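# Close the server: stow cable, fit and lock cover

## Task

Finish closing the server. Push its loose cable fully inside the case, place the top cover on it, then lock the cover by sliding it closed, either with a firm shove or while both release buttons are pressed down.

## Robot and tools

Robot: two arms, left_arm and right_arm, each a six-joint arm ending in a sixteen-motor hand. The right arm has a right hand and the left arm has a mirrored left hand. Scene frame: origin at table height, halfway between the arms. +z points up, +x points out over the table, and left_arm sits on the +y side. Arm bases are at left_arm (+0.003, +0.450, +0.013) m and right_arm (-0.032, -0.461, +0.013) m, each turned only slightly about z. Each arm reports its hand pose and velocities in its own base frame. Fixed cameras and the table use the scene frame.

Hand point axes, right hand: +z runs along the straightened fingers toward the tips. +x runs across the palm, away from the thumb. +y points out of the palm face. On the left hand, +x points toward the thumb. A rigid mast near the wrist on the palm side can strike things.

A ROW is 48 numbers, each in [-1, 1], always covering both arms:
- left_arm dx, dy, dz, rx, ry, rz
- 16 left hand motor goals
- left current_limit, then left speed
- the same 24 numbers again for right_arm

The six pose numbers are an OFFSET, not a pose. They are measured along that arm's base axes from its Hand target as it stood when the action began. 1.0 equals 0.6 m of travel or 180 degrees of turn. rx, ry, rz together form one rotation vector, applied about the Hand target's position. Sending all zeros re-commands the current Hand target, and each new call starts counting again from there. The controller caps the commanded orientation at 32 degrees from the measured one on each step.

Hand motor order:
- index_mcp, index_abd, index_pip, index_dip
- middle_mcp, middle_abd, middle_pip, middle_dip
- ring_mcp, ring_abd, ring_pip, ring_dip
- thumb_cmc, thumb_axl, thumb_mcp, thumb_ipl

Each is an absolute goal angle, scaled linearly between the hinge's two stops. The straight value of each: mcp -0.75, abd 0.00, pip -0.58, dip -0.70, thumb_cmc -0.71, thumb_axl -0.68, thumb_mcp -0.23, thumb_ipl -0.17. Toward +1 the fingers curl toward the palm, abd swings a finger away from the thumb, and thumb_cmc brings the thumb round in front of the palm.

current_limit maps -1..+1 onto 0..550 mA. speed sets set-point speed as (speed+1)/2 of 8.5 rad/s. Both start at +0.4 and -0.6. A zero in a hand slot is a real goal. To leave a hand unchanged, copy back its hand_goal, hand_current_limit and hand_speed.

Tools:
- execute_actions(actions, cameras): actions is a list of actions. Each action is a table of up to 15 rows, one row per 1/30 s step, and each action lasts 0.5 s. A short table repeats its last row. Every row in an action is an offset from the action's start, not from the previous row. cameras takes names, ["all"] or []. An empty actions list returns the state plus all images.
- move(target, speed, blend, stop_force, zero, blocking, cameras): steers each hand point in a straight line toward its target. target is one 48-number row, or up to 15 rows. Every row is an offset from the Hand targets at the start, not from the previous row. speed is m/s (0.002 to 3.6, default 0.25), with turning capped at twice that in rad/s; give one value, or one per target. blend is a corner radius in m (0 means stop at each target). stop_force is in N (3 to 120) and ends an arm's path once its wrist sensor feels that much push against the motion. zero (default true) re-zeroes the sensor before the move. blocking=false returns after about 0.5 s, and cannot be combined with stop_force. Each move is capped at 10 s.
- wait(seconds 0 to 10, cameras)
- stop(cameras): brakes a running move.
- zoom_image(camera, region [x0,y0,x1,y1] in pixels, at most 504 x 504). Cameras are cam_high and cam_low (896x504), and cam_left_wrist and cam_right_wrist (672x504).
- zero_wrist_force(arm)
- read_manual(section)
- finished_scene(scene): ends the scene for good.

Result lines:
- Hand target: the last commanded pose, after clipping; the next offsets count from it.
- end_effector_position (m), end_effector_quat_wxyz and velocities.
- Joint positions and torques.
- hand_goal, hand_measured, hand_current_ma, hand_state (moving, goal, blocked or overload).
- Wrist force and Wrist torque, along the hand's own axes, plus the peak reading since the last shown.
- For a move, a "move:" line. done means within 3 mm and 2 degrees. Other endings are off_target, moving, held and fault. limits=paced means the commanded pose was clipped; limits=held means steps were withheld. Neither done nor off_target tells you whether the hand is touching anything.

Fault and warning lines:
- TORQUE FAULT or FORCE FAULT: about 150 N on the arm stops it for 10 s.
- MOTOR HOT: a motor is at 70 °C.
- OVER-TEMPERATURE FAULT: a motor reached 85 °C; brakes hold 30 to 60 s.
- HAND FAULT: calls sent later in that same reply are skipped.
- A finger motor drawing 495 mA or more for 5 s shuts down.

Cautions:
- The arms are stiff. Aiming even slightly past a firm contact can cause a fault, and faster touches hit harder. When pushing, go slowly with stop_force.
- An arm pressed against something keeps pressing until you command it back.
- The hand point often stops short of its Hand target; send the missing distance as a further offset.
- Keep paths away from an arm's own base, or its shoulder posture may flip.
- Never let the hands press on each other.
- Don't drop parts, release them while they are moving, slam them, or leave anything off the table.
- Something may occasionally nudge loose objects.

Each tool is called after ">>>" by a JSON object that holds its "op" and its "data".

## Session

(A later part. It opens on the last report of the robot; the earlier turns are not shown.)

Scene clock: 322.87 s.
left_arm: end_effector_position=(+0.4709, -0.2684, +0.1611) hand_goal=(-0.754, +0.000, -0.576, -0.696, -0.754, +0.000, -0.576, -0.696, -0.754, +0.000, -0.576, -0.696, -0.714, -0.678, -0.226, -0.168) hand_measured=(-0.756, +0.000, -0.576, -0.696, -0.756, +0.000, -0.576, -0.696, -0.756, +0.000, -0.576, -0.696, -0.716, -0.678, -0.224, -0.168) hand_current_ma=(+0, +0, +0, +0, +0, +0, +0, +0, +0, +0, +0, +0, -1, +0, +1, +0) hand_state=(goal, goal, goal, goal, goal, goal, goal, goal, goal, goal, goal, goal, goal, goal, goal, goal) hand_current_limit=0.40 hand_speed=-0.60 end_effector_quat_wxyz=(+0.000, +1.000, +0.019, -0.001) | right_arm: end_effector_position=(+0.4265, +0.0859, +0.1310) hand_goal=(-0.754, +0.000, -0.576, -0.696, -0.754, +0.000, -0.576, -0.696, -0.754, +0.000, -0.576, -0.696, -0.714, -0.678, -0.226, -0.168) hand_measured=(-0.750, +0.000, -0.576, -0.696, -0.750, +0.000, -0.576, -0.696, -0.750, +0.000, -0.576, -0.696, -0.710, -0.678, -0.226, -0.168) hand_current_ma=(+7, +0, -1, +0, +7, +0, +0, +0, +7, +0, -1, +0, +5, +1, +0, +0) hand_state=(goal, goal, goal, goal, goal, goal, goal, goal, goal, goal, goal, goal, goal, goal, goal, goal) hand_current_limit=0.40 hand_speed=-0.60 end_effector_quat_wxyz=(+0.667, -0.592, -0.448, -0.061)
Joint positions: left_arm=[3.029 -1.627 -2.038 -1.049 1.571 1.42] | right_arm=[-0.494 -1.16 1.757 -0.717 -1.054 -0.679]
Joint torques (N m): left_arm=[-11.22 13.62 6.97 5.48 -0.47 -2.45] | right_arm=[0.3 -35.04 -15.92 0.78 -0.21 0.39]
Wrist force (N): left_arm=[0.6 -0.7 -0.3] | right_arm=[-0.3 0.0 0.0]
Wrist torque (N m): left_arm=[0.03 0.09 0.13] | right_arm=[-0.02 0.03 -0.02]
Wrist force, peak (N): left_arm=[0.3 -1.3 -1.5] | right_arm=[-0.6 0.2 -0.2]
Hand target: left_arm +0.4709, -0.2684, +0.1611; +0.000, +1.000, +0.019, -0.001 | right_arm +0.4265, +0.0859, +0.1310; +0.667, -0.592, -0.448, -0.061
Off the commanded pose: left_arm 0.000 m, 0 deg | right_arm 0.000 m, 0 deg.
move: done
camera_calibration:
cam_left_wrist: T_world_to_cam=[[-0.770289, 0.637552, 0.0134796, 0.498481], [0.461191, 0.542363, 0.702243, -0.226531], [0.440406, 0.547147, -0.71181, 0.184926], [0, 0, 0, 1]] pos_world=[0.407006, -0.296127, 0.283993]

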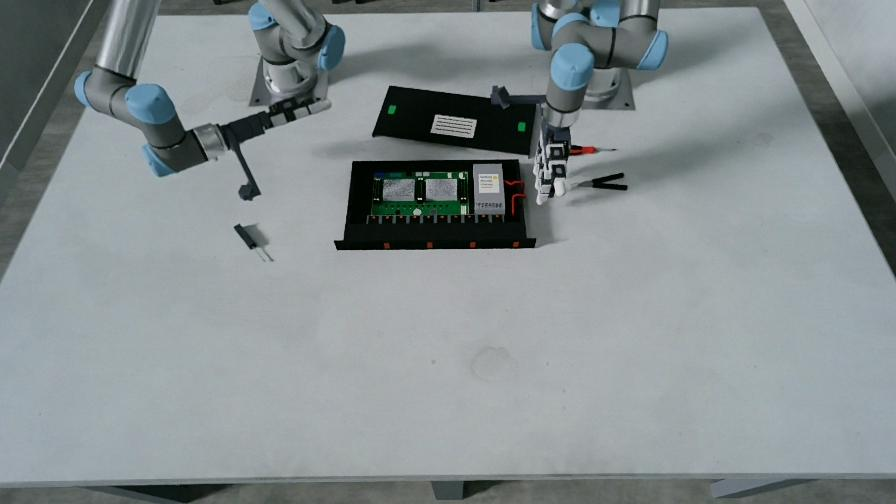

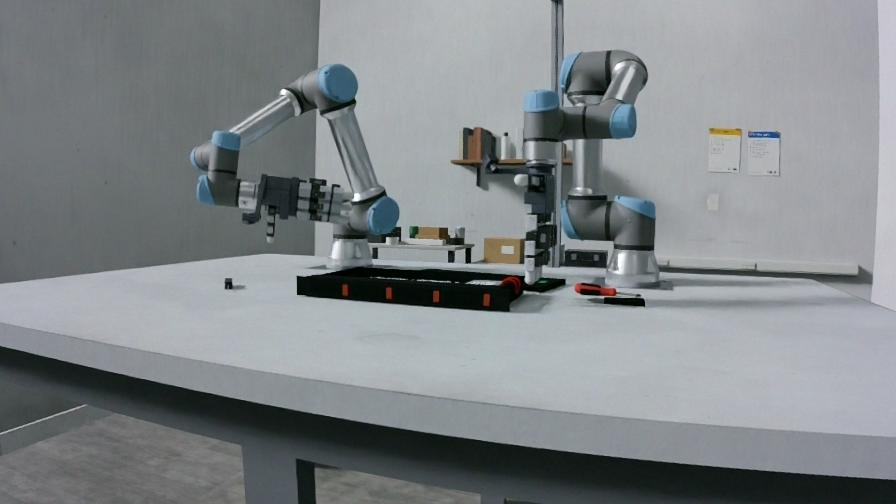

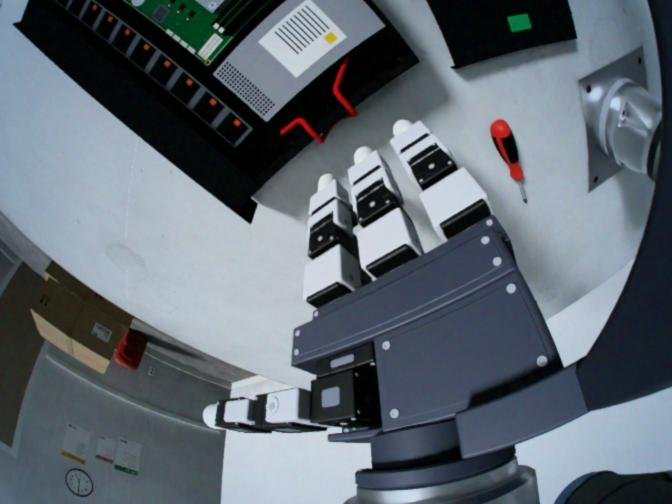

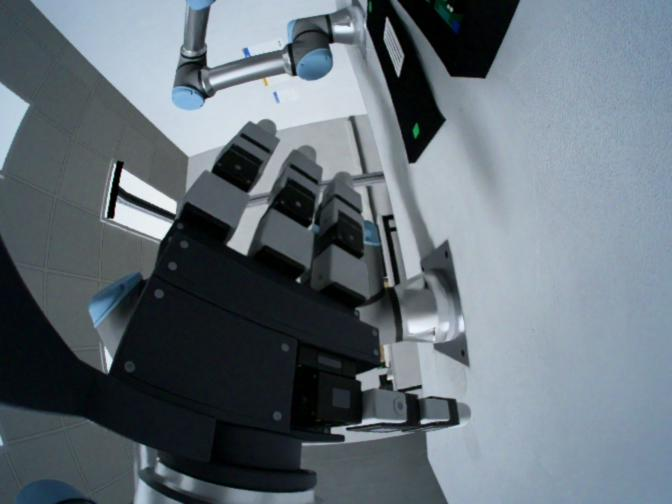

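>>> {"op": "move", "data": {"target": [[-0.0383,-0.0017,0,0,0,0,-0.754,0,-0.576,-0.696,-0.754,0,-0.576,-0.696,-0.754,0,-0.576,-0.696,-0.714,-0.678,-0.226,-0.168,0.4,-0.6,0,0,0,0,0,0,-0.754,0,-0.576,-0.696,-0.754,0,-0.576,-0.696,-0.754,0,-0.576,-0.696,-0.714,-0.678,-0.226,-0.168,0.4,-0.6],[-0.0358,-0.065,0,0,0,0,-0.754,0,-0.576,-0.696,-0.754,0,-0.576,-0.696,-0.754,0,-0.576,-0.696,-0.714,-0.678,-0.226,-0.168,0.4,-0.6,0,0,0,0,0,0,-0.754,0,-0.576,-0.696,-0.754,0,-0.576,-0.696,-0.754,0,-0.576,-0.696,-0.714,-0.678,-0.226,-0.168,0.4,-0.6]], "speed": 0.05, "stop_force": 8, "cameras": ["cam_high","cam_low","cam_left_wrist"]}}

>>> {"op": "zoom_image", "data": {"camera": "cam_left_wrist", "region": [230, 30, 450, 200]}}

>>> {"op": "zoom_image", "data": {"camera": "cam_low", "region": [440, 200, 620, 320]}}

>>> {"op": "zoom_image", "data": {"camera": "cam_high", "region": [470, 130, 600, 260]}}

Scene clock: 342.47 s.
left_arm: end_effector_position=(+0.4494, -0.3074, +0.1611) hand_goal=(-0.754, +0.000, -0.576, -0.696, -0.754, +0.000, -0.576, -0.696, -0.754, +0.000, -0.576, -0.696, -0.714, -0.678, -0.226, -0.168) hand_measured=(-0.772, +0.000, -0.586, -0.702, -0.762, +0.002, -0.580, -0.696, -0.756, +0.000, -0.576, -0.696, -0.716, -0.678, -0.224, -0.168) hand_current_ma=(-17, +0, -6, -2, -4, +0, -1, +0, +0, +0, +0, +0, -1, +0, +1, +0) hand_state=(goal, goal, goal, goal, goal, goal, goal, goal, goal, goal, goal, goal, goal, goal, goal, goal) hand_current_limit=0.40 hand_speed=-0.60 end_effector_quat_wxyz=(+0.000, +1.000, +0.019, -0.001) | right_arm: end_effector_position=(+0.4265, +0.0859, +0.1310) hand_goal=(-0.754, +0.000, -0.576, -0.696, -0.754, +0.000, -0.576, -0.696, -0.754, +0.000, -0.576, -0.696, -0.714, -0.678, -0.226, -0.168) hand_measured=(-0.750, +0.000, -0.576, -0.696, -0.750, +0.000, -0.576, -0.696, -0.750, +0.000, -0.576, -0.696, -0.710, -0.678, -0.226, -0.168) hand_current_ma=(+7, +0, -1, +0, +7, +0, +0, +0, +7, +0, -1, +0, +5, +1, +0, +0) hand_state=(goal, goal, goal, goal, goal, goal, goal, goal, goal, goal, goal, goal, goal, goal, goal, goal) hand_current_limit=0.40 hand_speed=-0.60 end_effector_quat_wxyz=(+0.667, -0.592, -0.448, -0.061)
Joint positions: left_arm=[2.938 -1.62 -2.046 -1.048 1.571 1.329] | right_arm=[-0.494 -1.16 1.757 -0.717 -1.054 -0.679]
Joint torques (N m): left_arm=[-11.88 12.5 35.5 -0.43 0.87 -2.48] | right_arm=[0.04 -34.59 -15.55 0.75 -0.38 0.46]
Wrist force (N): left_arm=[0.3 -2.6 -2.0] | right_arm=[-0.1 0.3 -0.3]
Wrist torque (N m): left_arm=[0.28 -0.01 0.08] | right_arm=[0.05 0.03 0.00]
Wrist force, peak (N): left_arm=[-0.1 -2.8 -2.0] | right_arm=[-0.4 0.5 0.1]
Hand target: left_arm +0.4494, -0.3074, +0.1611; +0.000, +1.000, +0.019, -0.001 | right_arm +0.4265, +0.0859, +0.1310; +0.667, -0.592, -0.448, -0.061
Off the commanded pose: left_arm 0.000 m, 0 deg | right_arm 0.000 m, 0 deg.
move: done
camera_calibration:
cam_left_wrist: T_world_to_cam=[[-0.770289, 0.637552, 0.0134796, 0.506785], [0.461191, 0.542363, 0.702243, -0.195463], [0.440406, 0.547147, -0.71181, 0.215734], [0, 0, 0, 1]] pos_world=[0.385506, -0.335127, 0.283993]
Images, in order (width x height): cam_high 896x504, cam_low 896x504, cam_left_wrist 672x504.

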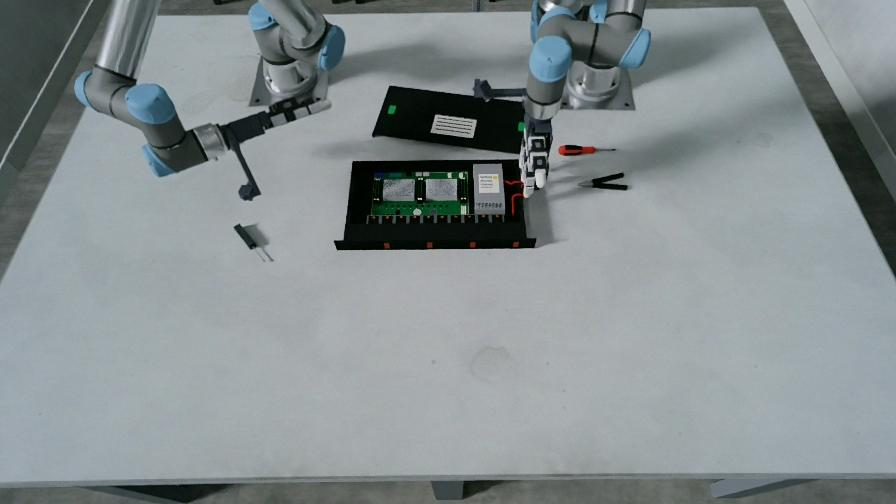

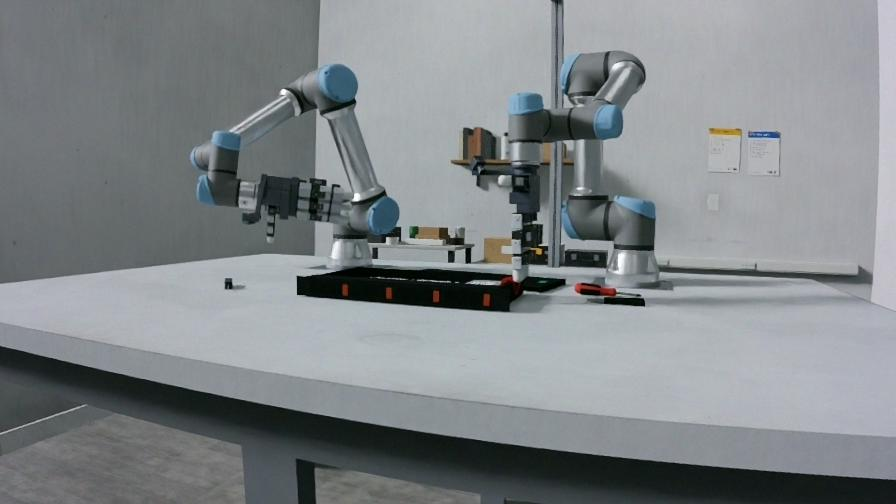

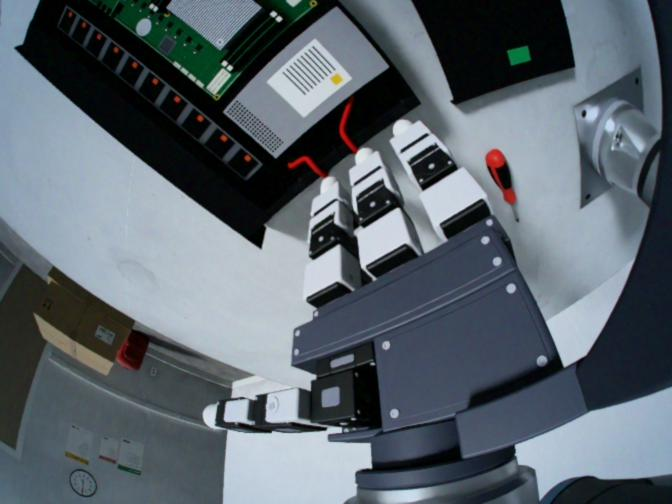

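Scaled by 2.291 from the camera's 672x504 image, which has a finer 960x720 frame.

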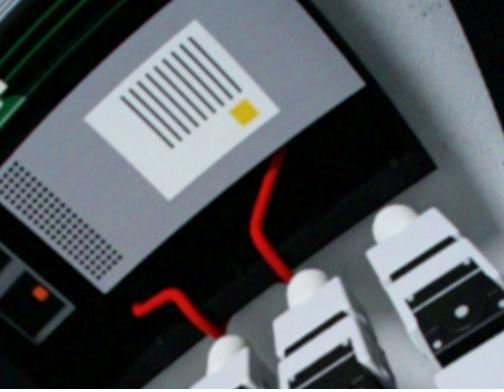

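Scaled by 2.800 from the camera's 896x504 image, which has a finer 1280x720 frame.

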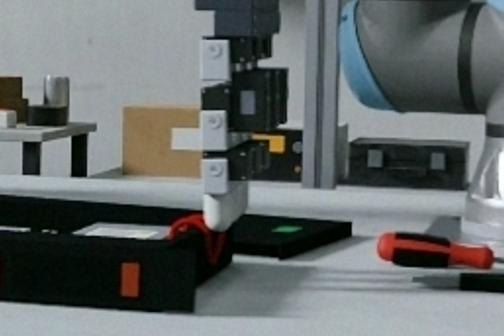

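Scaled by 3.877 from the camera's 896x504 image, which has a finer 1280x720 frame.

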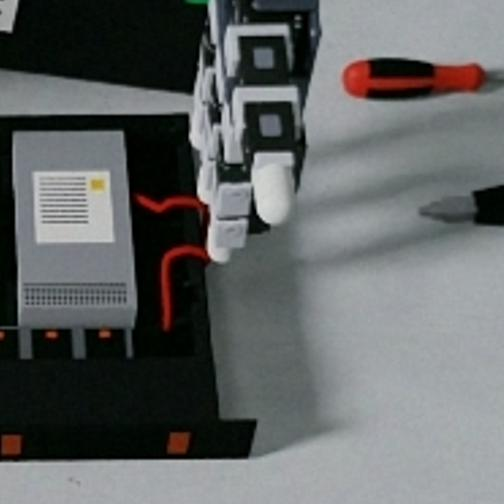

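>>> {"op": "move", "data": {"target": [[0.0015,-0.042,0,0,0,0,-0.754,0,-0.576,-0.696,-0.754,0,-0.576,-0.696,-0.754,0,-0.576,-0.696,-0.714,-0.678,-0.226,-0.168,0.4,-0.6,0,0,0,0,0,0,-0.754,0,-0.576,-0.696,-0.754,0,-0.576,-0.696,-0.754,0,-0.576,-0.696,-0.714,-0.678,-0.226,-0.168,0.4,-0.6]], "speed": 0.03, "stop_force": 12, "cameras": ["cam_high","cam_low","cam_left_wrist"]}}

>>> {"op": "zoom_image", "data": {"camera": "cam_left_wrist", "region": [230, 30, 450, 200]}}

>>> {"op": "zoom_image", "data": {"camera": "cam_low", "region": [440, 200, 620, 320]}}

>>> {"op": "zoom_image", "data": {"camera": "cam_high", "region": [470, 130, 600, 260]}}

Scene clock: 354.93 s.
left_arm: end_effector_position=(+0.4503, -0.3326, +0.1611) hand_goal=(-0.754, +0.000, -0.576, -0.696, -0.754, +0.000, -0.576, -0.696, -0.754, +0.000, -0.576, -0.696, -0.714, -0.678, -0.226, -0.168) hand_measured=(-0.848, +0.000, -0.634, -0.730, -0.840, +0.012, -0.630, -0.724, -0.756, +0.000, -0.576, -0.696, -0.716, -0.678, -0.224, -0.168) hand_current_ma=(-233, +0, -99, -43, -199, +6, -85, -29, +0, +0, +0, +0, -1, +0, +1, +0) hand_state=(blocked, goal, blocked, blocked, blocked, goal, blocked, blocked, goal, goal, goal, goal, goal, goal, goal, goal) hand_current_limit=0.40 hand_speed=-0.60 end_effector_quat_wxyz=(+0.000, +1.000, +0.019, -0.001) | right_arm: end_effector_position=(+0.4265, +0.0859, +0.1310) hand_goal=(-0.754, +0.000, -0.576, -0.696, -0.754, +0.000, -0.576, -0.696, -0.754, +0.000, -0.576, -0.696, -0.714, -0.678, -0.226, -0.168) hand_measured=(-0.750, +0.000, -0.576, -0.696, -0.750, +0.000, -0.576, -0.696, -0.750, +0.000, -0.576, -0.696, -0.710, -0.678, -0.226, -0.168) hand_current_ma=(+7, +0, -1, +0, +7, +0, +0, +0, +7, +0, -1, +0, +5, +1, +0, +0) hand_state=(goal, goal, goal, goal, goal, goal, goal, goal, goal, goal, goal, goal, goal, goal, goal, goal) hand_current_limit=0.40 hand_speed=-0.60 end_effector_quat_wxyz=(+0.667, -0.592, -0.448, -0.061)
Joint positions: left_arm=[2.886 -1.651 -2.012 -1.051 1.571 1.277] | right_arm=[-0.494 -1.16 1.757 -0.717 -1.054 -0.679]
Joint torques (N m): left_arm=[-15.14 11.61 34.52 -0.44 -0.64 -2.39] | right_arm=[0.26 -34.47 -15.11 0.69 -0.36 0.51]
Wrist force (N): left_arm=[-0.4 -8.5 -6.9] | right_arm=[0.1 0.4 0.1]
Wrist torque (N m): left_arm=[1.35 0.00 0.00] | right_arm=[0.04 -0.02 0.02]
Wrist force, peak (N): left_arm=[-0.3 -9.1 -6.8] | right_arm=[-0.2 0.7 0.2]
Hand target: left_arm +0.4503, -0.3326, +0.1611; +0.000, +1.000, +0.019, -0.001 | right_arm +0.4265, +0.0859, +0.1310; +0.667, -0.592, -0.448, -0.061
Off the commanded pose: left_arm 0.000 m, 0 deg | right_arm 0.000 m, 0 deg.
move: done
camera_calibration:
cam_left_wrist: T_world_to_cam=[[-0.770289, 0.637552, 0.0134796, 0.523544], [0.461191, 0.542363, 0.702243, -0.182211], [0.440406, 0.547147, -0.71181, 0.229125], [0, 0, 0, 1]] pos_world=[0.386406, -0.360327, 0.283993]
Images, in order (width x height): cam_high 896x504, cam_low 896x504, cam_left_wrist 672x504.

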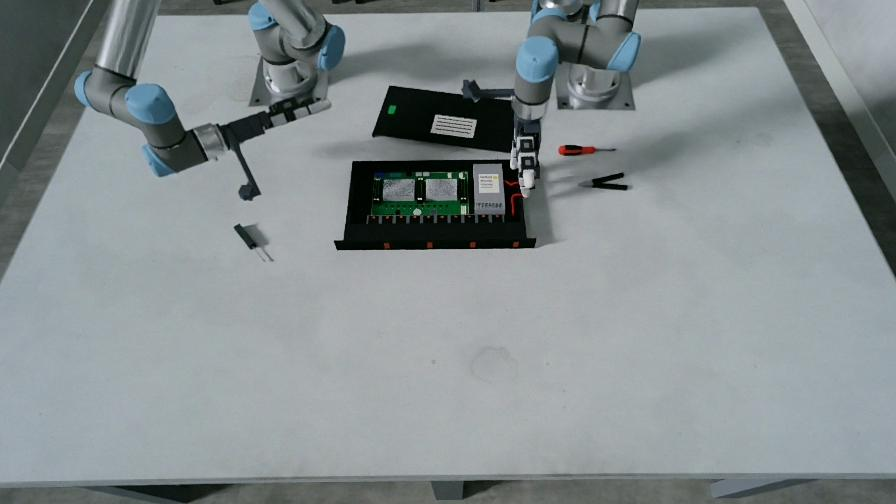

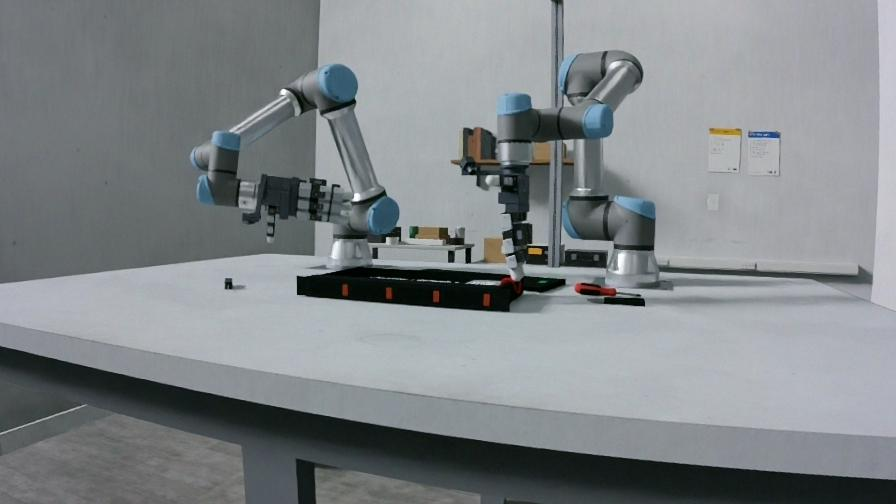

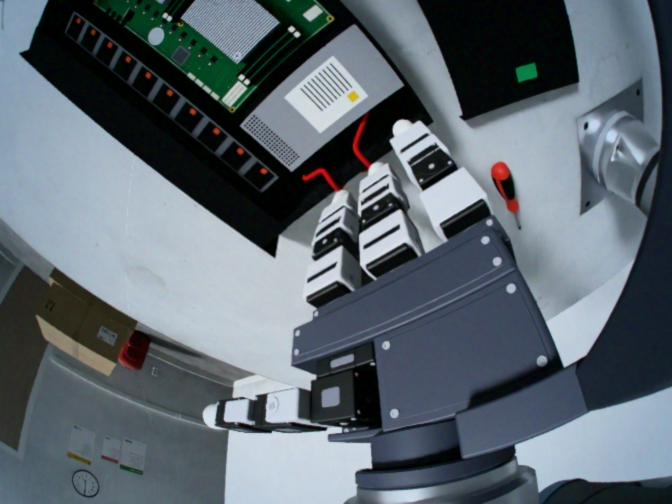

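Scaled by 2.291 from the camera's 672x504 image, which has a finer 960x720 frame.

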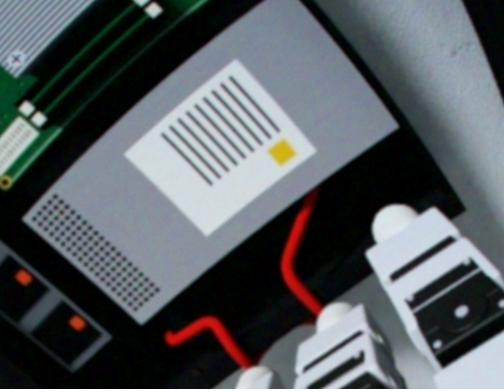

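Scaled by 2.800 from the camera's 896x504 image, which has a finer 1280x720 frame.

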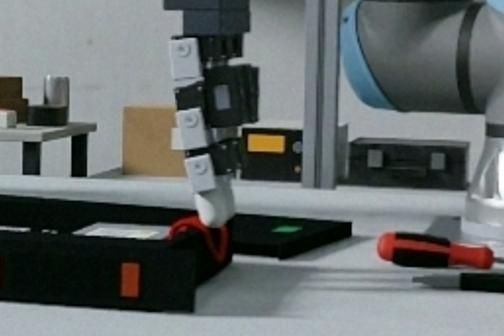

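Scaled by 3.877 from the camera's 896x504 image, which has a finer 1280x720 frame.

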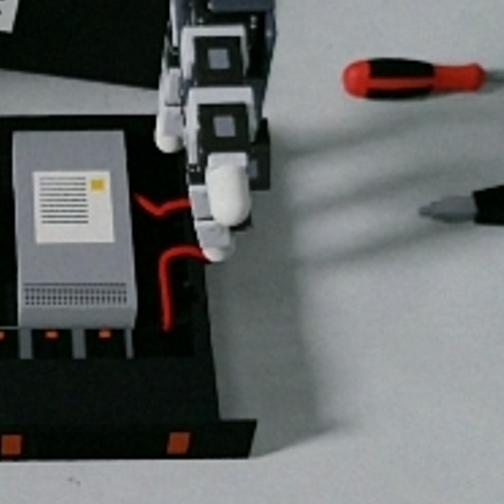

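>>> {"op": "move", "data": {"target": [[-0.0031,0.0817,0,0,0,0,-0.754,0,-0.576,-0.696,-0.754,0,-0.576,-0.696,-0.754,0,-0.576,-0.696,-0.714,-0.678,-0.226,-0.168,0.4,-0.6,0,0,0,0,0,0,-0.754,0,-0.576,-0.696,-0.754,0,-0.576,-0.696,-0.754,0,-0.576,-0.696,-0.714,-0.678,-0.226,-0.168,0.4,-0.6],[-0.0031,0.0817,-0.0367,0,0,0,-0.754,0,-0.576,-0.696,-0.754,0,-0.576,-0.696,-0.754,0,-0.576,-0.696,-0.714,-0.678,-0.226,-0.168,0.4,-0.6,0,0,0,0,0,0,-0.754,0,-0.576,-0.696,-0.754,0,-0.576,-0.696,-0.754,0,-0.576,-0.696,-0.714,-0.678,-0.226,-0.168,0.4,-0.6],[-0.0018,0.0467,-0.0367,0,0,0,-0.754,0,-0.576,-0.696,-0.754,0,-0.576,-0.696,-0.754,0,-0.576,-0.696,-0.714,-0.678,-0.226,-0.168,0.4,-0.6,0,0,0,0,0,0,-0.754,0,-0.576,-0.696,-0.754,0,-0.576,-0.696,-0.754,0,-0.576,-0.696,-0.714,-0.678,-0.226,-0.168,0.4,-0.6]], "speed": 0.06, "cameras": ["cam_high","cam_low","cam_left_wrist"]}}

>>> {"op": "zoom_image", "data": {"camera": "cam_left_wrist", "region": [230, 30, 450, 200]}}

>>> {"op": "zoom_image", "data": {"camera": "cam_low", "region": [440, 200, 620, 320]}}

>>> {"op": "zoom_image", "data": {"camera": "cam_high", "region": [470, 130, 600, 260]}}

Scene clock: 392.33 s.
left_arm: end_effector_position=(+0.4492, -0.3044, +0.1390) hand_goal=(-0.754, +0.000, -0.576, -0.696, -0.754, +0.000, -0.576, -0.696, -0.754, +0.000, -0.576, -0.696, -0.714, -0.678, -0.226, -0.168) hand_measured=(-0.774, -0.002, -0.586, -0.698, -0.774, +0.002, -0.586, -0.700, -0.754, +0.000, -0.576, -0.696, -0.716, -0.678, -0.224, -0.168) hand_current_ma=(-19, +0, -6, -1, -20, +0, -7, -1, +0, +0, +0, +0, +0, +0, +1, +0) hand_state=(goal, goal, goal, goal, blocked, goal, goal, goal, goal, goal, goal, goal, goal, goal, goal, goal) hand_current_limit=0.40 hand_speed=-0.60 end_effector_quat_wxyz=(+0.000, +1.000, +0.019, -0.001) | right_arm: end_effector_position=(+0.4265, +0.0859, +0.1310) hand_goal=(-0.754, +0.000, -0.576, -0.696, -0.754, +0.000, -0.576, -0.696, -0.754, +0.000, -0.576, -0.696, -0.714, -0.678, -0.226, -0.168) hand_measured=(-0.750, +0.000, -0.576, -0.696, -0.750, +0.000, -0.576, -0.696, -0.750, +0.000, -0.576, -0.696, -0.710, -0.678, -0.226, -0.168) hand_current_ma=(+7, +0, -1, +0, +7, +0, +0, +0, +7, +0, -1, +0, +5, +1, +0, +0) hand_state=(goal, goal, goal, goal, goal, goal, goal, goal, goal, goal, goal, goal, goal, goal, goal, goal) hand_current_limit=0.40 hand_speed=-0.60 end_effector_quat_wxyz=(+0.667, -0.592, -0.448, -0.061)
Joint positions: left_arm=[2.945 -1.647 -2.082 -0.984 1.571 1.335] | right_arm=[-0.494 -1.16 1.757 -0.717 -1.054 -0.679]
Joint torques (N m): left_arm=[-12.39 12.62 35.9 -0.35 0.53 -2.65] | right_arm=[-0.22 -34.76 -14.84 0.57 -0.39 0.62]
Wrist force (N): left_arm=[0.4 -3.4 -0.7] | right_arm=[-0.2 0.5 0.0]
Wrist torque (N m): left_arm=[0.25 0.08 0.09] | right_arm=[0.06 0.02 -0.01]
Wrist force, peak (N): left_arm=[-0.5 -9.1 -7.1] | right_arm=[-0.5 0.5 -0.2]
Hand target: left_arm +0.4493, -0.3046, +0.1390; +0.000, +1.000, +0.019, -0.001 | right_arm +0.4265, +0.0859, +0.1310; +0.667, -0.592, -0.448, -0.061
Off the commanded pose: left_arm 0.000 m, 0 deg | right_arm 0.000 m, 0 deg.
move: done
camera_calibration:
cam_left_wrist: T_world_to_cam=[[-0.770261, 0.637587, 0.0134355, 0.505026], [0.461216, 0.542392, 0.702204, -0.181539], [0.440429, 0.547078, -0.711849, 0.198499], [0, 0, 0, 1]] pos_world=[0.385306, -0.332127, 0.261993]
Images, in order (width x height): cam_high 896x504, cam_low 896x504, cam_left_wrist 672x504.

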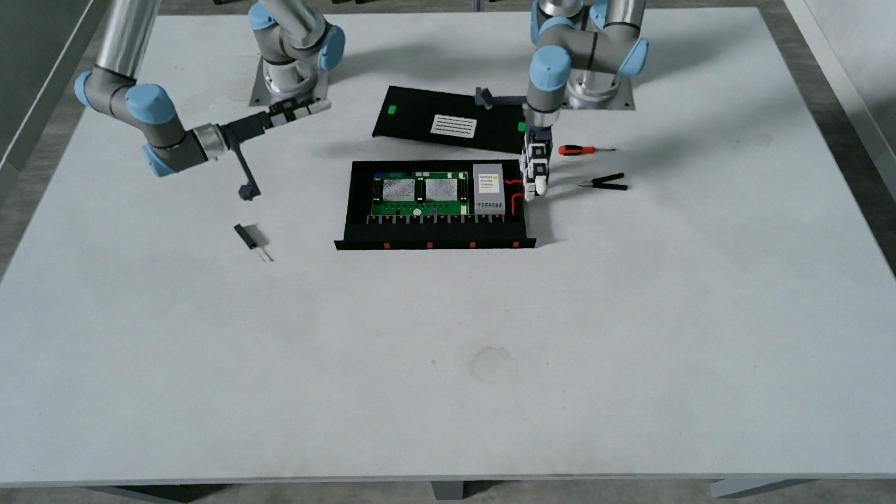

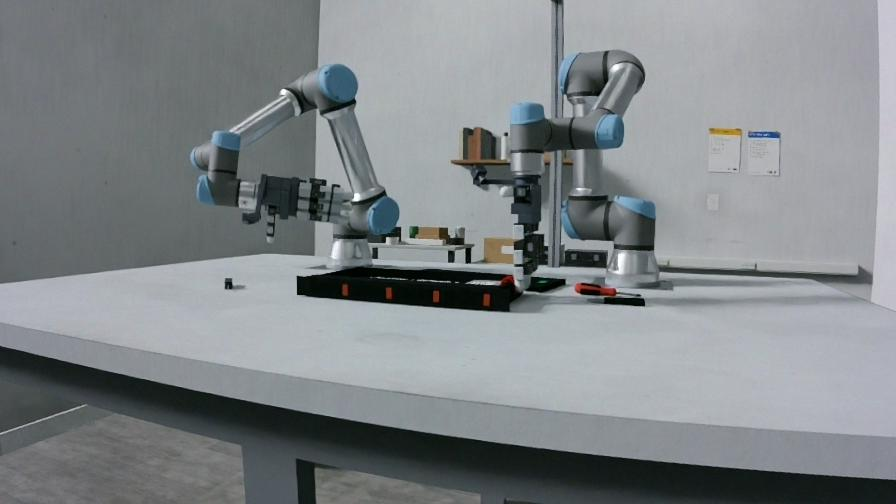

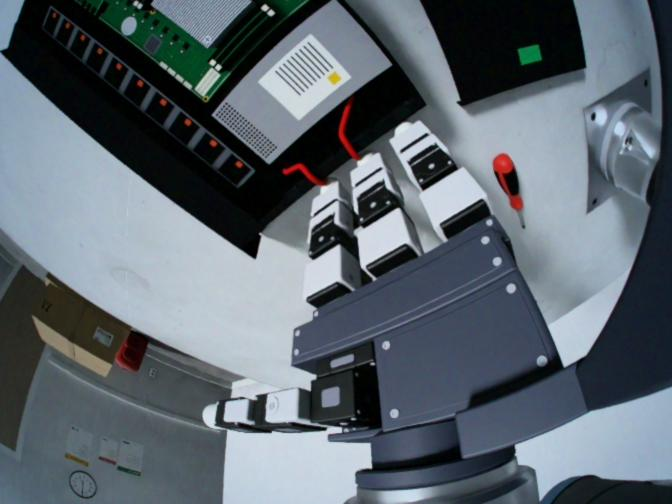

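Scaled by 2.291 from the camera's 672x504 image, which has a finer 960x720 frame.

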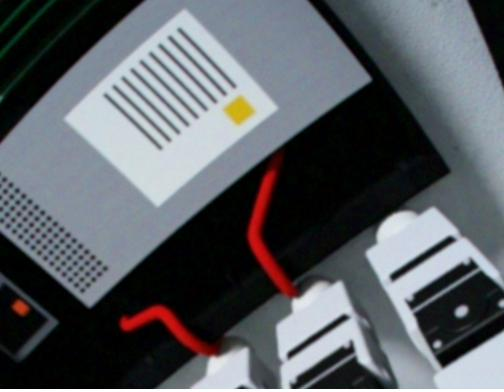

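Scaled by 2.800 from the camera's 896x504 image, which has a finer 1280x720 frame.

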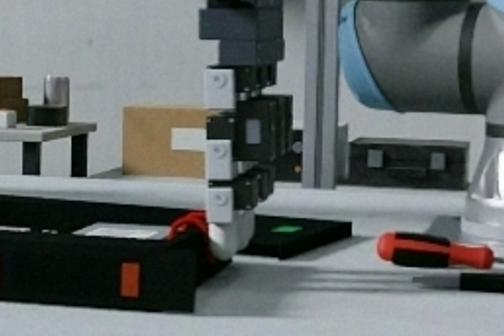

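Scaled by 3.877 from the camera's 896x504 image, which has a finer 1280x720 frame.

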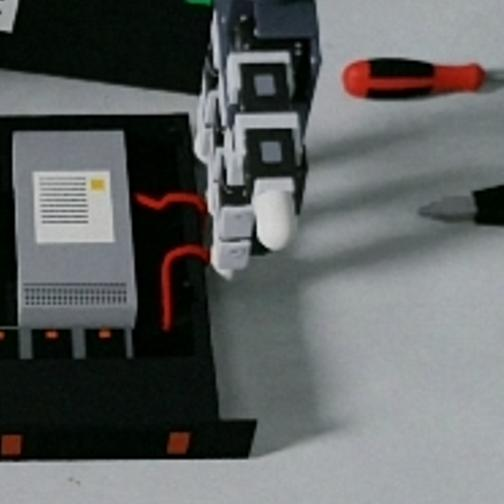

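>>> {"op": "move", "data": {"target": [[0.0008,-0.02,0,0,0,0,-0.754,0,-0.576,-0.696,-0.754,0,-0.576,-0.696,-0.754,0,-0.576,-0.696,-0.714,-0.678,-0.226,-0.168,0.4,-0.6,0,0,0,0,0,0,-0.754,0,-0.576,-0.696,-0.754,0,-0.576,-0.696,-0.754,0,-0.576,-0.696,-0.714,-0.678,-0.226,-0.168,0.4,-0.6],[0.0008,-0.025,0.055,0,0,0,-0.754,0,-0.576,-0.696,-0.754,0,-0.576,-0.696,-0.754,0,-0.576,-0.696,-0.714,-0.678,-0.226,-0.168,0.4,-0.6,0,0,0,0,0,0,-0.754,0,-0.576,-0.696,-0.754,0,-0.576,-0.696,-0.754,0,-0.576,-0.696,-0.714,-0.678,-0.226,-0.168,0.4,-0.6]], "speed": 0.04, "blend": 0.001, "cameras": ["cam_high","cam_low","cam_left_wrist"]}}

>>> {"op": "zoom_image", "data": {"camera": "cam_left_wrist", "region": [230, 30, 450, 200]}}

>>> {"op": "zoom_image", "data": {"camera": "cam_low", "region": [440, 200, 620, 320]}}

>>> {"op": "zoom_image", "data": {"camera": "cam_high", "region": [470, 130, 600, 260]}}

Scene clock: 405.03 s.
left_arm: end_effector_position=(+0.4497, -0.3196, +0.1719) hand_goal=(-0.754, +0.000, -0.576, -0.696, -0.754, +0.000, -0.576, -0.696, -0.754, +0.000, -0.576, -0.696, -0.714, -0.678, -0.226, -0.168) hand_measured=(-0.756, -0.002, -0.578, -0.700, -0.756, +0.002, -0.578, -0.700, -0.756, +0.000, -0.578, -0.700, -0.716, -0.678, -0.224, -0.168) hand_current_ma=(+0, +0, -1, -1, +0, +0, -1, -1, +0, +0, -1, -1, +0, +0, +1, +0) hand_state=(goal, goal, goal, goal, goal, goal, goal, goal, goal, goal, goal, goal, goal, goal, goal, goal) hand_current_limit=0.40 hand_speed=-0.60 end_effector_quat_wxyz=(+0.000, +1.000, +0.019, -0.001) | right_arm: end_effector_position=(+0.4265, +0.0859, +0.1310) hand_goal=(-0.754, +0.000, -0.576, -0.696, -0.754, +0.000, -0.576, -0.696, -0.754, +0.000, -0.576, -0.696, -0.714, -0.678, -0.226, -0.168) hand_measured=(-0.750, +0.000, -0.576, -0.696, -0.750, +0.000, -0.576, -0.696, -0.750, +0.000, -0.576, -0.696, -0.710, -0.678, -0.226, -0.168) hand_current_ma=(+7, +0, -1, +0, +7, +0, +0, +0, +7, +0, -1, +0, +5, +1, +0, +0) hand_state=(goal, goal, goal, goal, goal, goal, goal, goal, goal, goal, goal, goal, goal, goal, goal, goal) hand_current_limit=0.40 hand_speed=-0.60 end_effector_quat_wxyz=(+0.667, -0.592, -0.448, -0.061)
Joint positions: left_arm=[2.913 -1.62 -2.013 -1.08 1.571 1.303] | right_arm=[-0.494 -1.16 1.757 -0.717 -1.054 -0.679]
Joint torques (N m): left_arm=[-11.29 36.28 36.04 -0.74 0.54 -2.46] | right_arm=[-0.16 -35.01 -14.97 0.54 -0.52 0.56]
Wrist force (N): left_arm=[0.6 -0.8 -0.1] | right_arm=[-0.1 0.1 -0.1]
Wrist torque (N m): left_arm=[0.04 0.06 0.11] | right_arm=[0.02 0.01 -0.01]
Wrist force, peak (N): left_arm=[0.4 -10.1 1.3] | right_arm=[0.2 0.6 -0.3]
Hand target: left_arm +0.4497, -0.3196, +0.1720; +0.000, +1.000, +0.019, -0.001 | right_arm +0.4265, +0.0859, +0.1310; +0.667, -0.592, -0.448, -0.061
Off the commanded pose: left_arm 0.000 m, 0 deg | right_arm 0.000 m, 0 deg.
move: done
camera_calibration:
cam_left_wrist: T_world_to_cam=[[-0.770262, 0.637586, 0.0134345, 0.514662], [0.461214, 0.542393, 0.702204, -0.196557], [0.440429, 0.547078, -0.711849, 0.229943], [0, 0, 0, 1]] pos_world=[0.385806, -0.347327, 0.294793]
Images, in order (width x height): cam_high 896x504, cam_low 896x504, cam_left_wrist 672x504.

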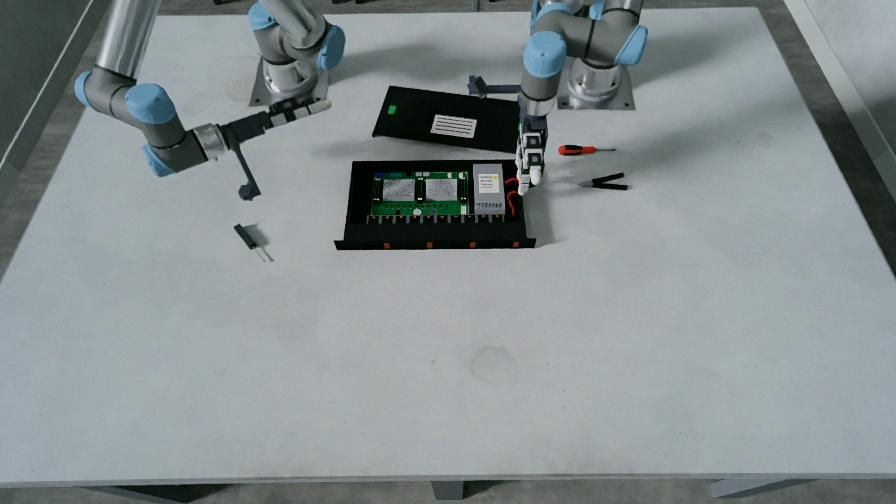

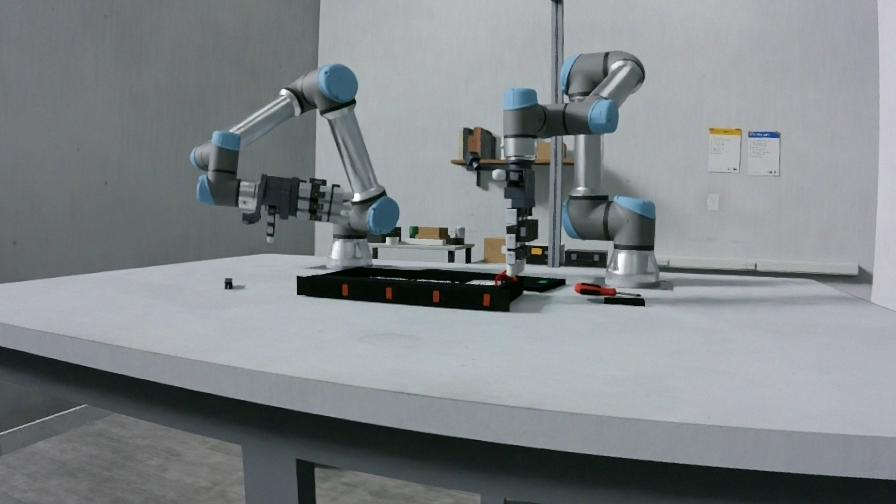

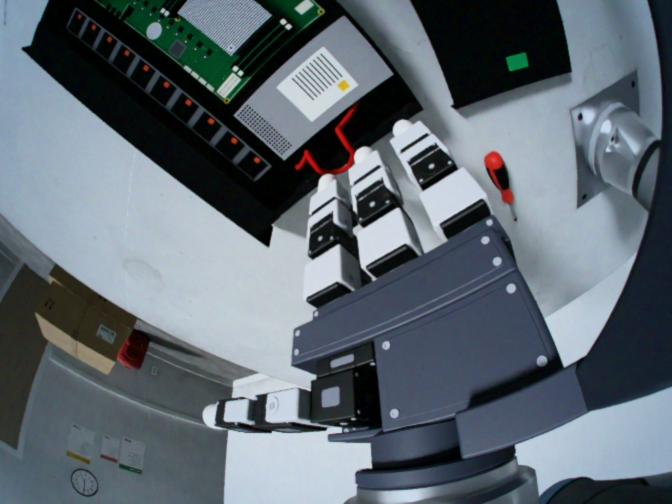

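Scaled by 2.291 from the camera's 672x504 image, which has a finer 960x720 frame.

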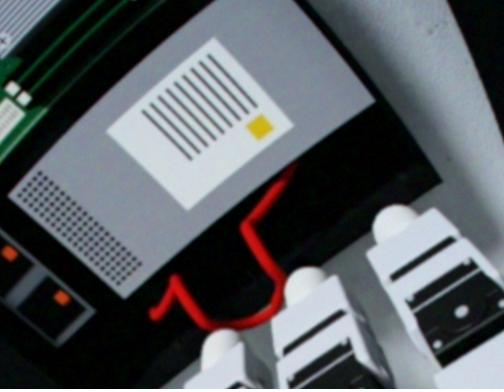

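Scaled by 2.800 from the camera's 896x504 image, which has a finer 1280x720 frame.

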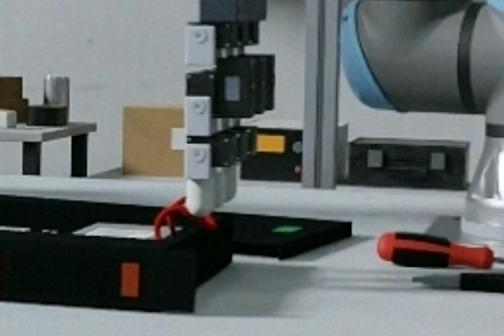

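Scaled by 3.877 from the camera's 896x504 image, which has a finer 1280x720 frame.

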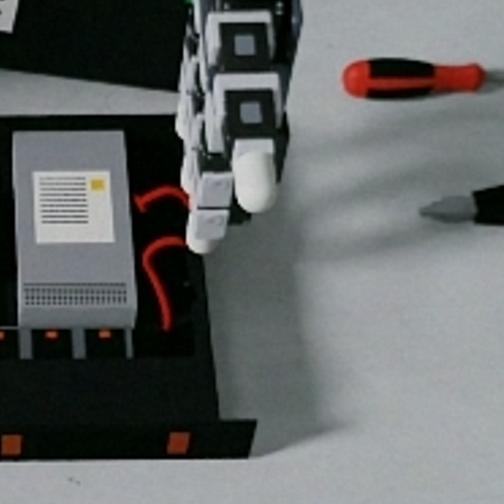

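>>> {"op": "move", "data": {"target": [[0.0012,-0.028,-0.012,0,0,0,-0.754,0,-0.576,-0.696,-0.754,0,-0.576,-0.696,-0.754,0,-0.576,-0.696,-0.714,-0.678,-0.226,-0.168,0.4,-0.6,0,0,0,0,0,0,-0.754,0,-0.576,-0.696,-0.754,0,-0.576,-0.696,-0.754,0,-0.576,-0.696,-0.714,-0.678,-0.226,-0.168,0.4,-0.6]], "speed": 0.04, "cameras": ["cam_high","cam_low","cam_left_wrist"]}}

>>> {"op": "zoom_image", "data": {"camera": "cam_left_wrist", "region": [230, 30, 450, 200]}}

>>> {"op": "zoom_image", "data": {"camera": "cam_low", "region": [440, 200, 620, 320]}}

>>> {"op": "zoom_image", "data": {"camera": "cam_high", "region": [470, 130, 600, 260]}}

Scene clock: 419.40 s.
left_arm: end_effector_position=(+0.4504, -0.3362, +0.1649) hand_goal=(-0.754, +0.000, -0.576, -0.696, -0.754, +0.000, -0.576, -0.696, -0.754, +0.000, -0.576, -0.696, -0.714, -0.678, -0.226, -0.168) hand_measured=(-0.756, -0.002, -0.578, -0.700, -0.756, +0.002, -0.578, -0.700, -0.756, +0.000, -0.578, -0.700, -0.716, -0.678, -0.224, -0.168) hand_current_ma=(+0, +0, -1, -1, +0, +0, -1, -1, +0, +0, -1, -1, +0, +0, +1, +0) hand_state=(goal, goal, goal, goal, goal, goal, goal, goal, goal, goal, goal, goal, goal, goal, goal, goal) hand_current_limit=0.40 hand_speed=-0.60 end_effector_quat_wxyz=(+0.000, +1.000, +0.019, -0.001) | right_arm: end_effector_position=(+0.4265, +0.0859, +0.1310) hand_goal=(-0.754, +0.000, -0.576, -0.696, -0.754, +0.000, -0.576, -0.696, -0.754, +0.000, -0.576, -0.696, -0.714, -0.678, -0.226, -0.168) hand_measured=(-0.750, +0.000, -0.576, -0.696, -0.750, +0.000, -0.576, -0.696, -0.750, +0.000, -0.576, -0.696, -0.710, -0.678, -0.226, -0.168) hand_current_ma=(+7, +0, -1, +0, +7, +0, +0, +0, +7, +0, -1, +0, +5, +1, +0, +0) hand_state=(goal, goal, goal, goal, goal, goal, goal, goal, goal, goal, goal, goal, goal, goal, goal, goal) hand_current_limit=0.40 hand_speed=-0.60 end_effector_quat_wxyz=(+0.667, -0.592, -0.448, -0.061)
Joint positions: left_arm=[2.879 -1.65 -2.001 -1.062 1.571 1.27] | right_arm=[-0.494 -1.16 1.757 -0.717 -1.054 -0.679]
Joint torques (N m): left_arm=[-10.82 13.85 36.53 5.39 -0.15 -2.45] | right_arm=[0.33 -34.97 -15.15 0.4 -0.52 0.65]
Wrist force (N): left_arm=[0.6 -0.9 -0.2] | right_arm=[0.4 -0.2 0.1]
Wrist torque (N m): left_arm=[0.08 0.08 0.10] | right_arm=[-0.04 -0.06 0.03]
Wrist force, peak (N): left_arm=[1.1 -1.0 0.0] | right_arm=[-0.3 0.3 -0.5]
Hand target: left_arm +0.4505, -0.3364, +0.1648; +0.000, +1.000, +0.019, -0.001 | right_arm +0.4265, +0.0859, +0.1310; +0.667, -0.592, -0.448, -0.061
Off the commanded pose: left_arm 0.000 m, 0 deg | right_arm 0.000 m, 0 deg.
move: done
camera_calibration:
cam_left_wrist: T_world_to_cam=[[-0.770261, 0.637587, 0.0134355, 0.525878], [0.461216, 0.542392, 0.702204, -0.183031], [0.440429, 0.547078, -0.711849, 0.233804], [0, 0, 0, 1]] pos_world=[0.386506, -0.363927, 0.287893]
Images, in order (width x height): cam_high 896x504, cam_low 896x504, cam_left_wrist 672x504.

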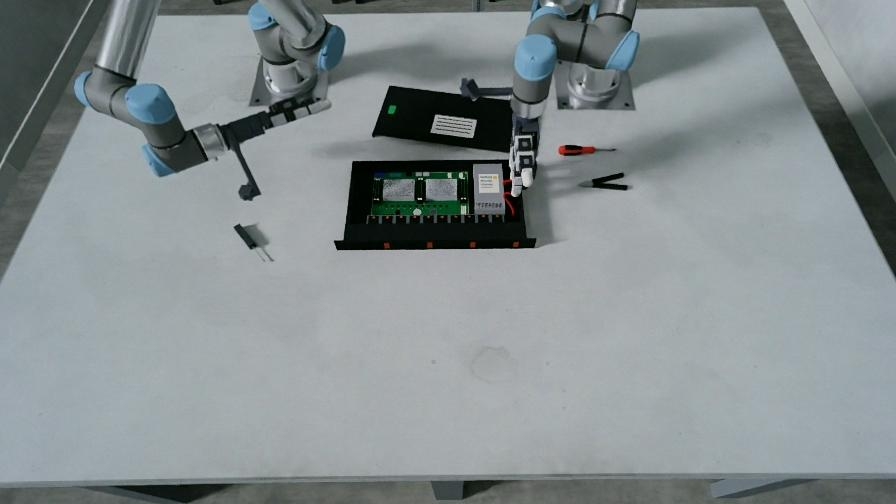

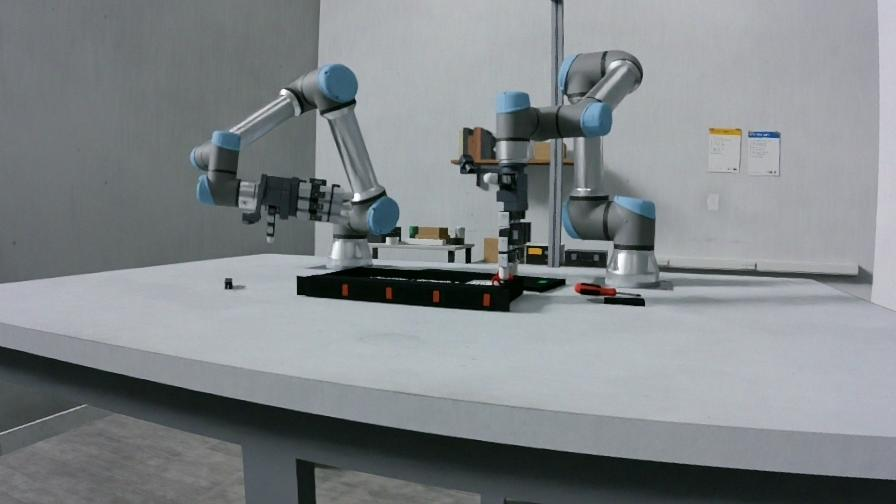

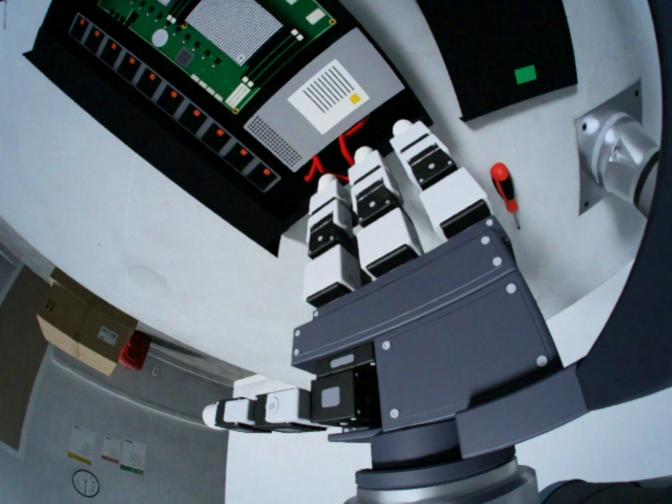

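Scaled by 2.291 from the camera's 672x504 image, which has a finer 960x720 frame.

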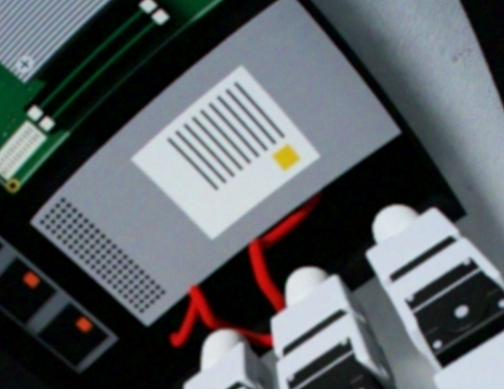

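Scaled by 2.800 from the camera's 896x504 image, which has a finer 1280x720 frame.

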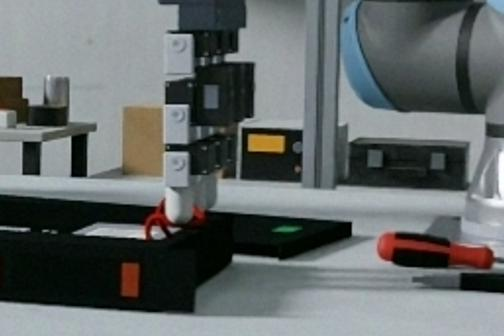

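Scaled by 3.877 from the camera's 896x504 image, which has a finer 1280x720 frame.

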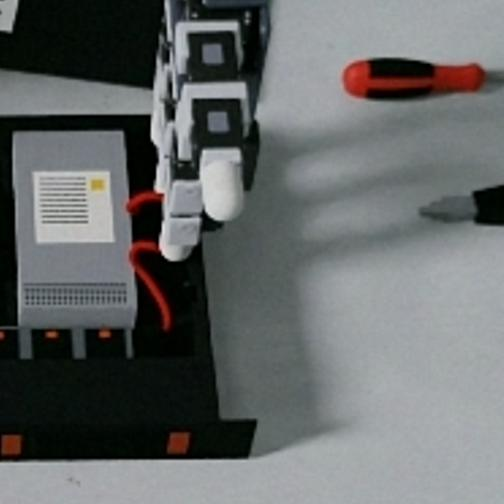

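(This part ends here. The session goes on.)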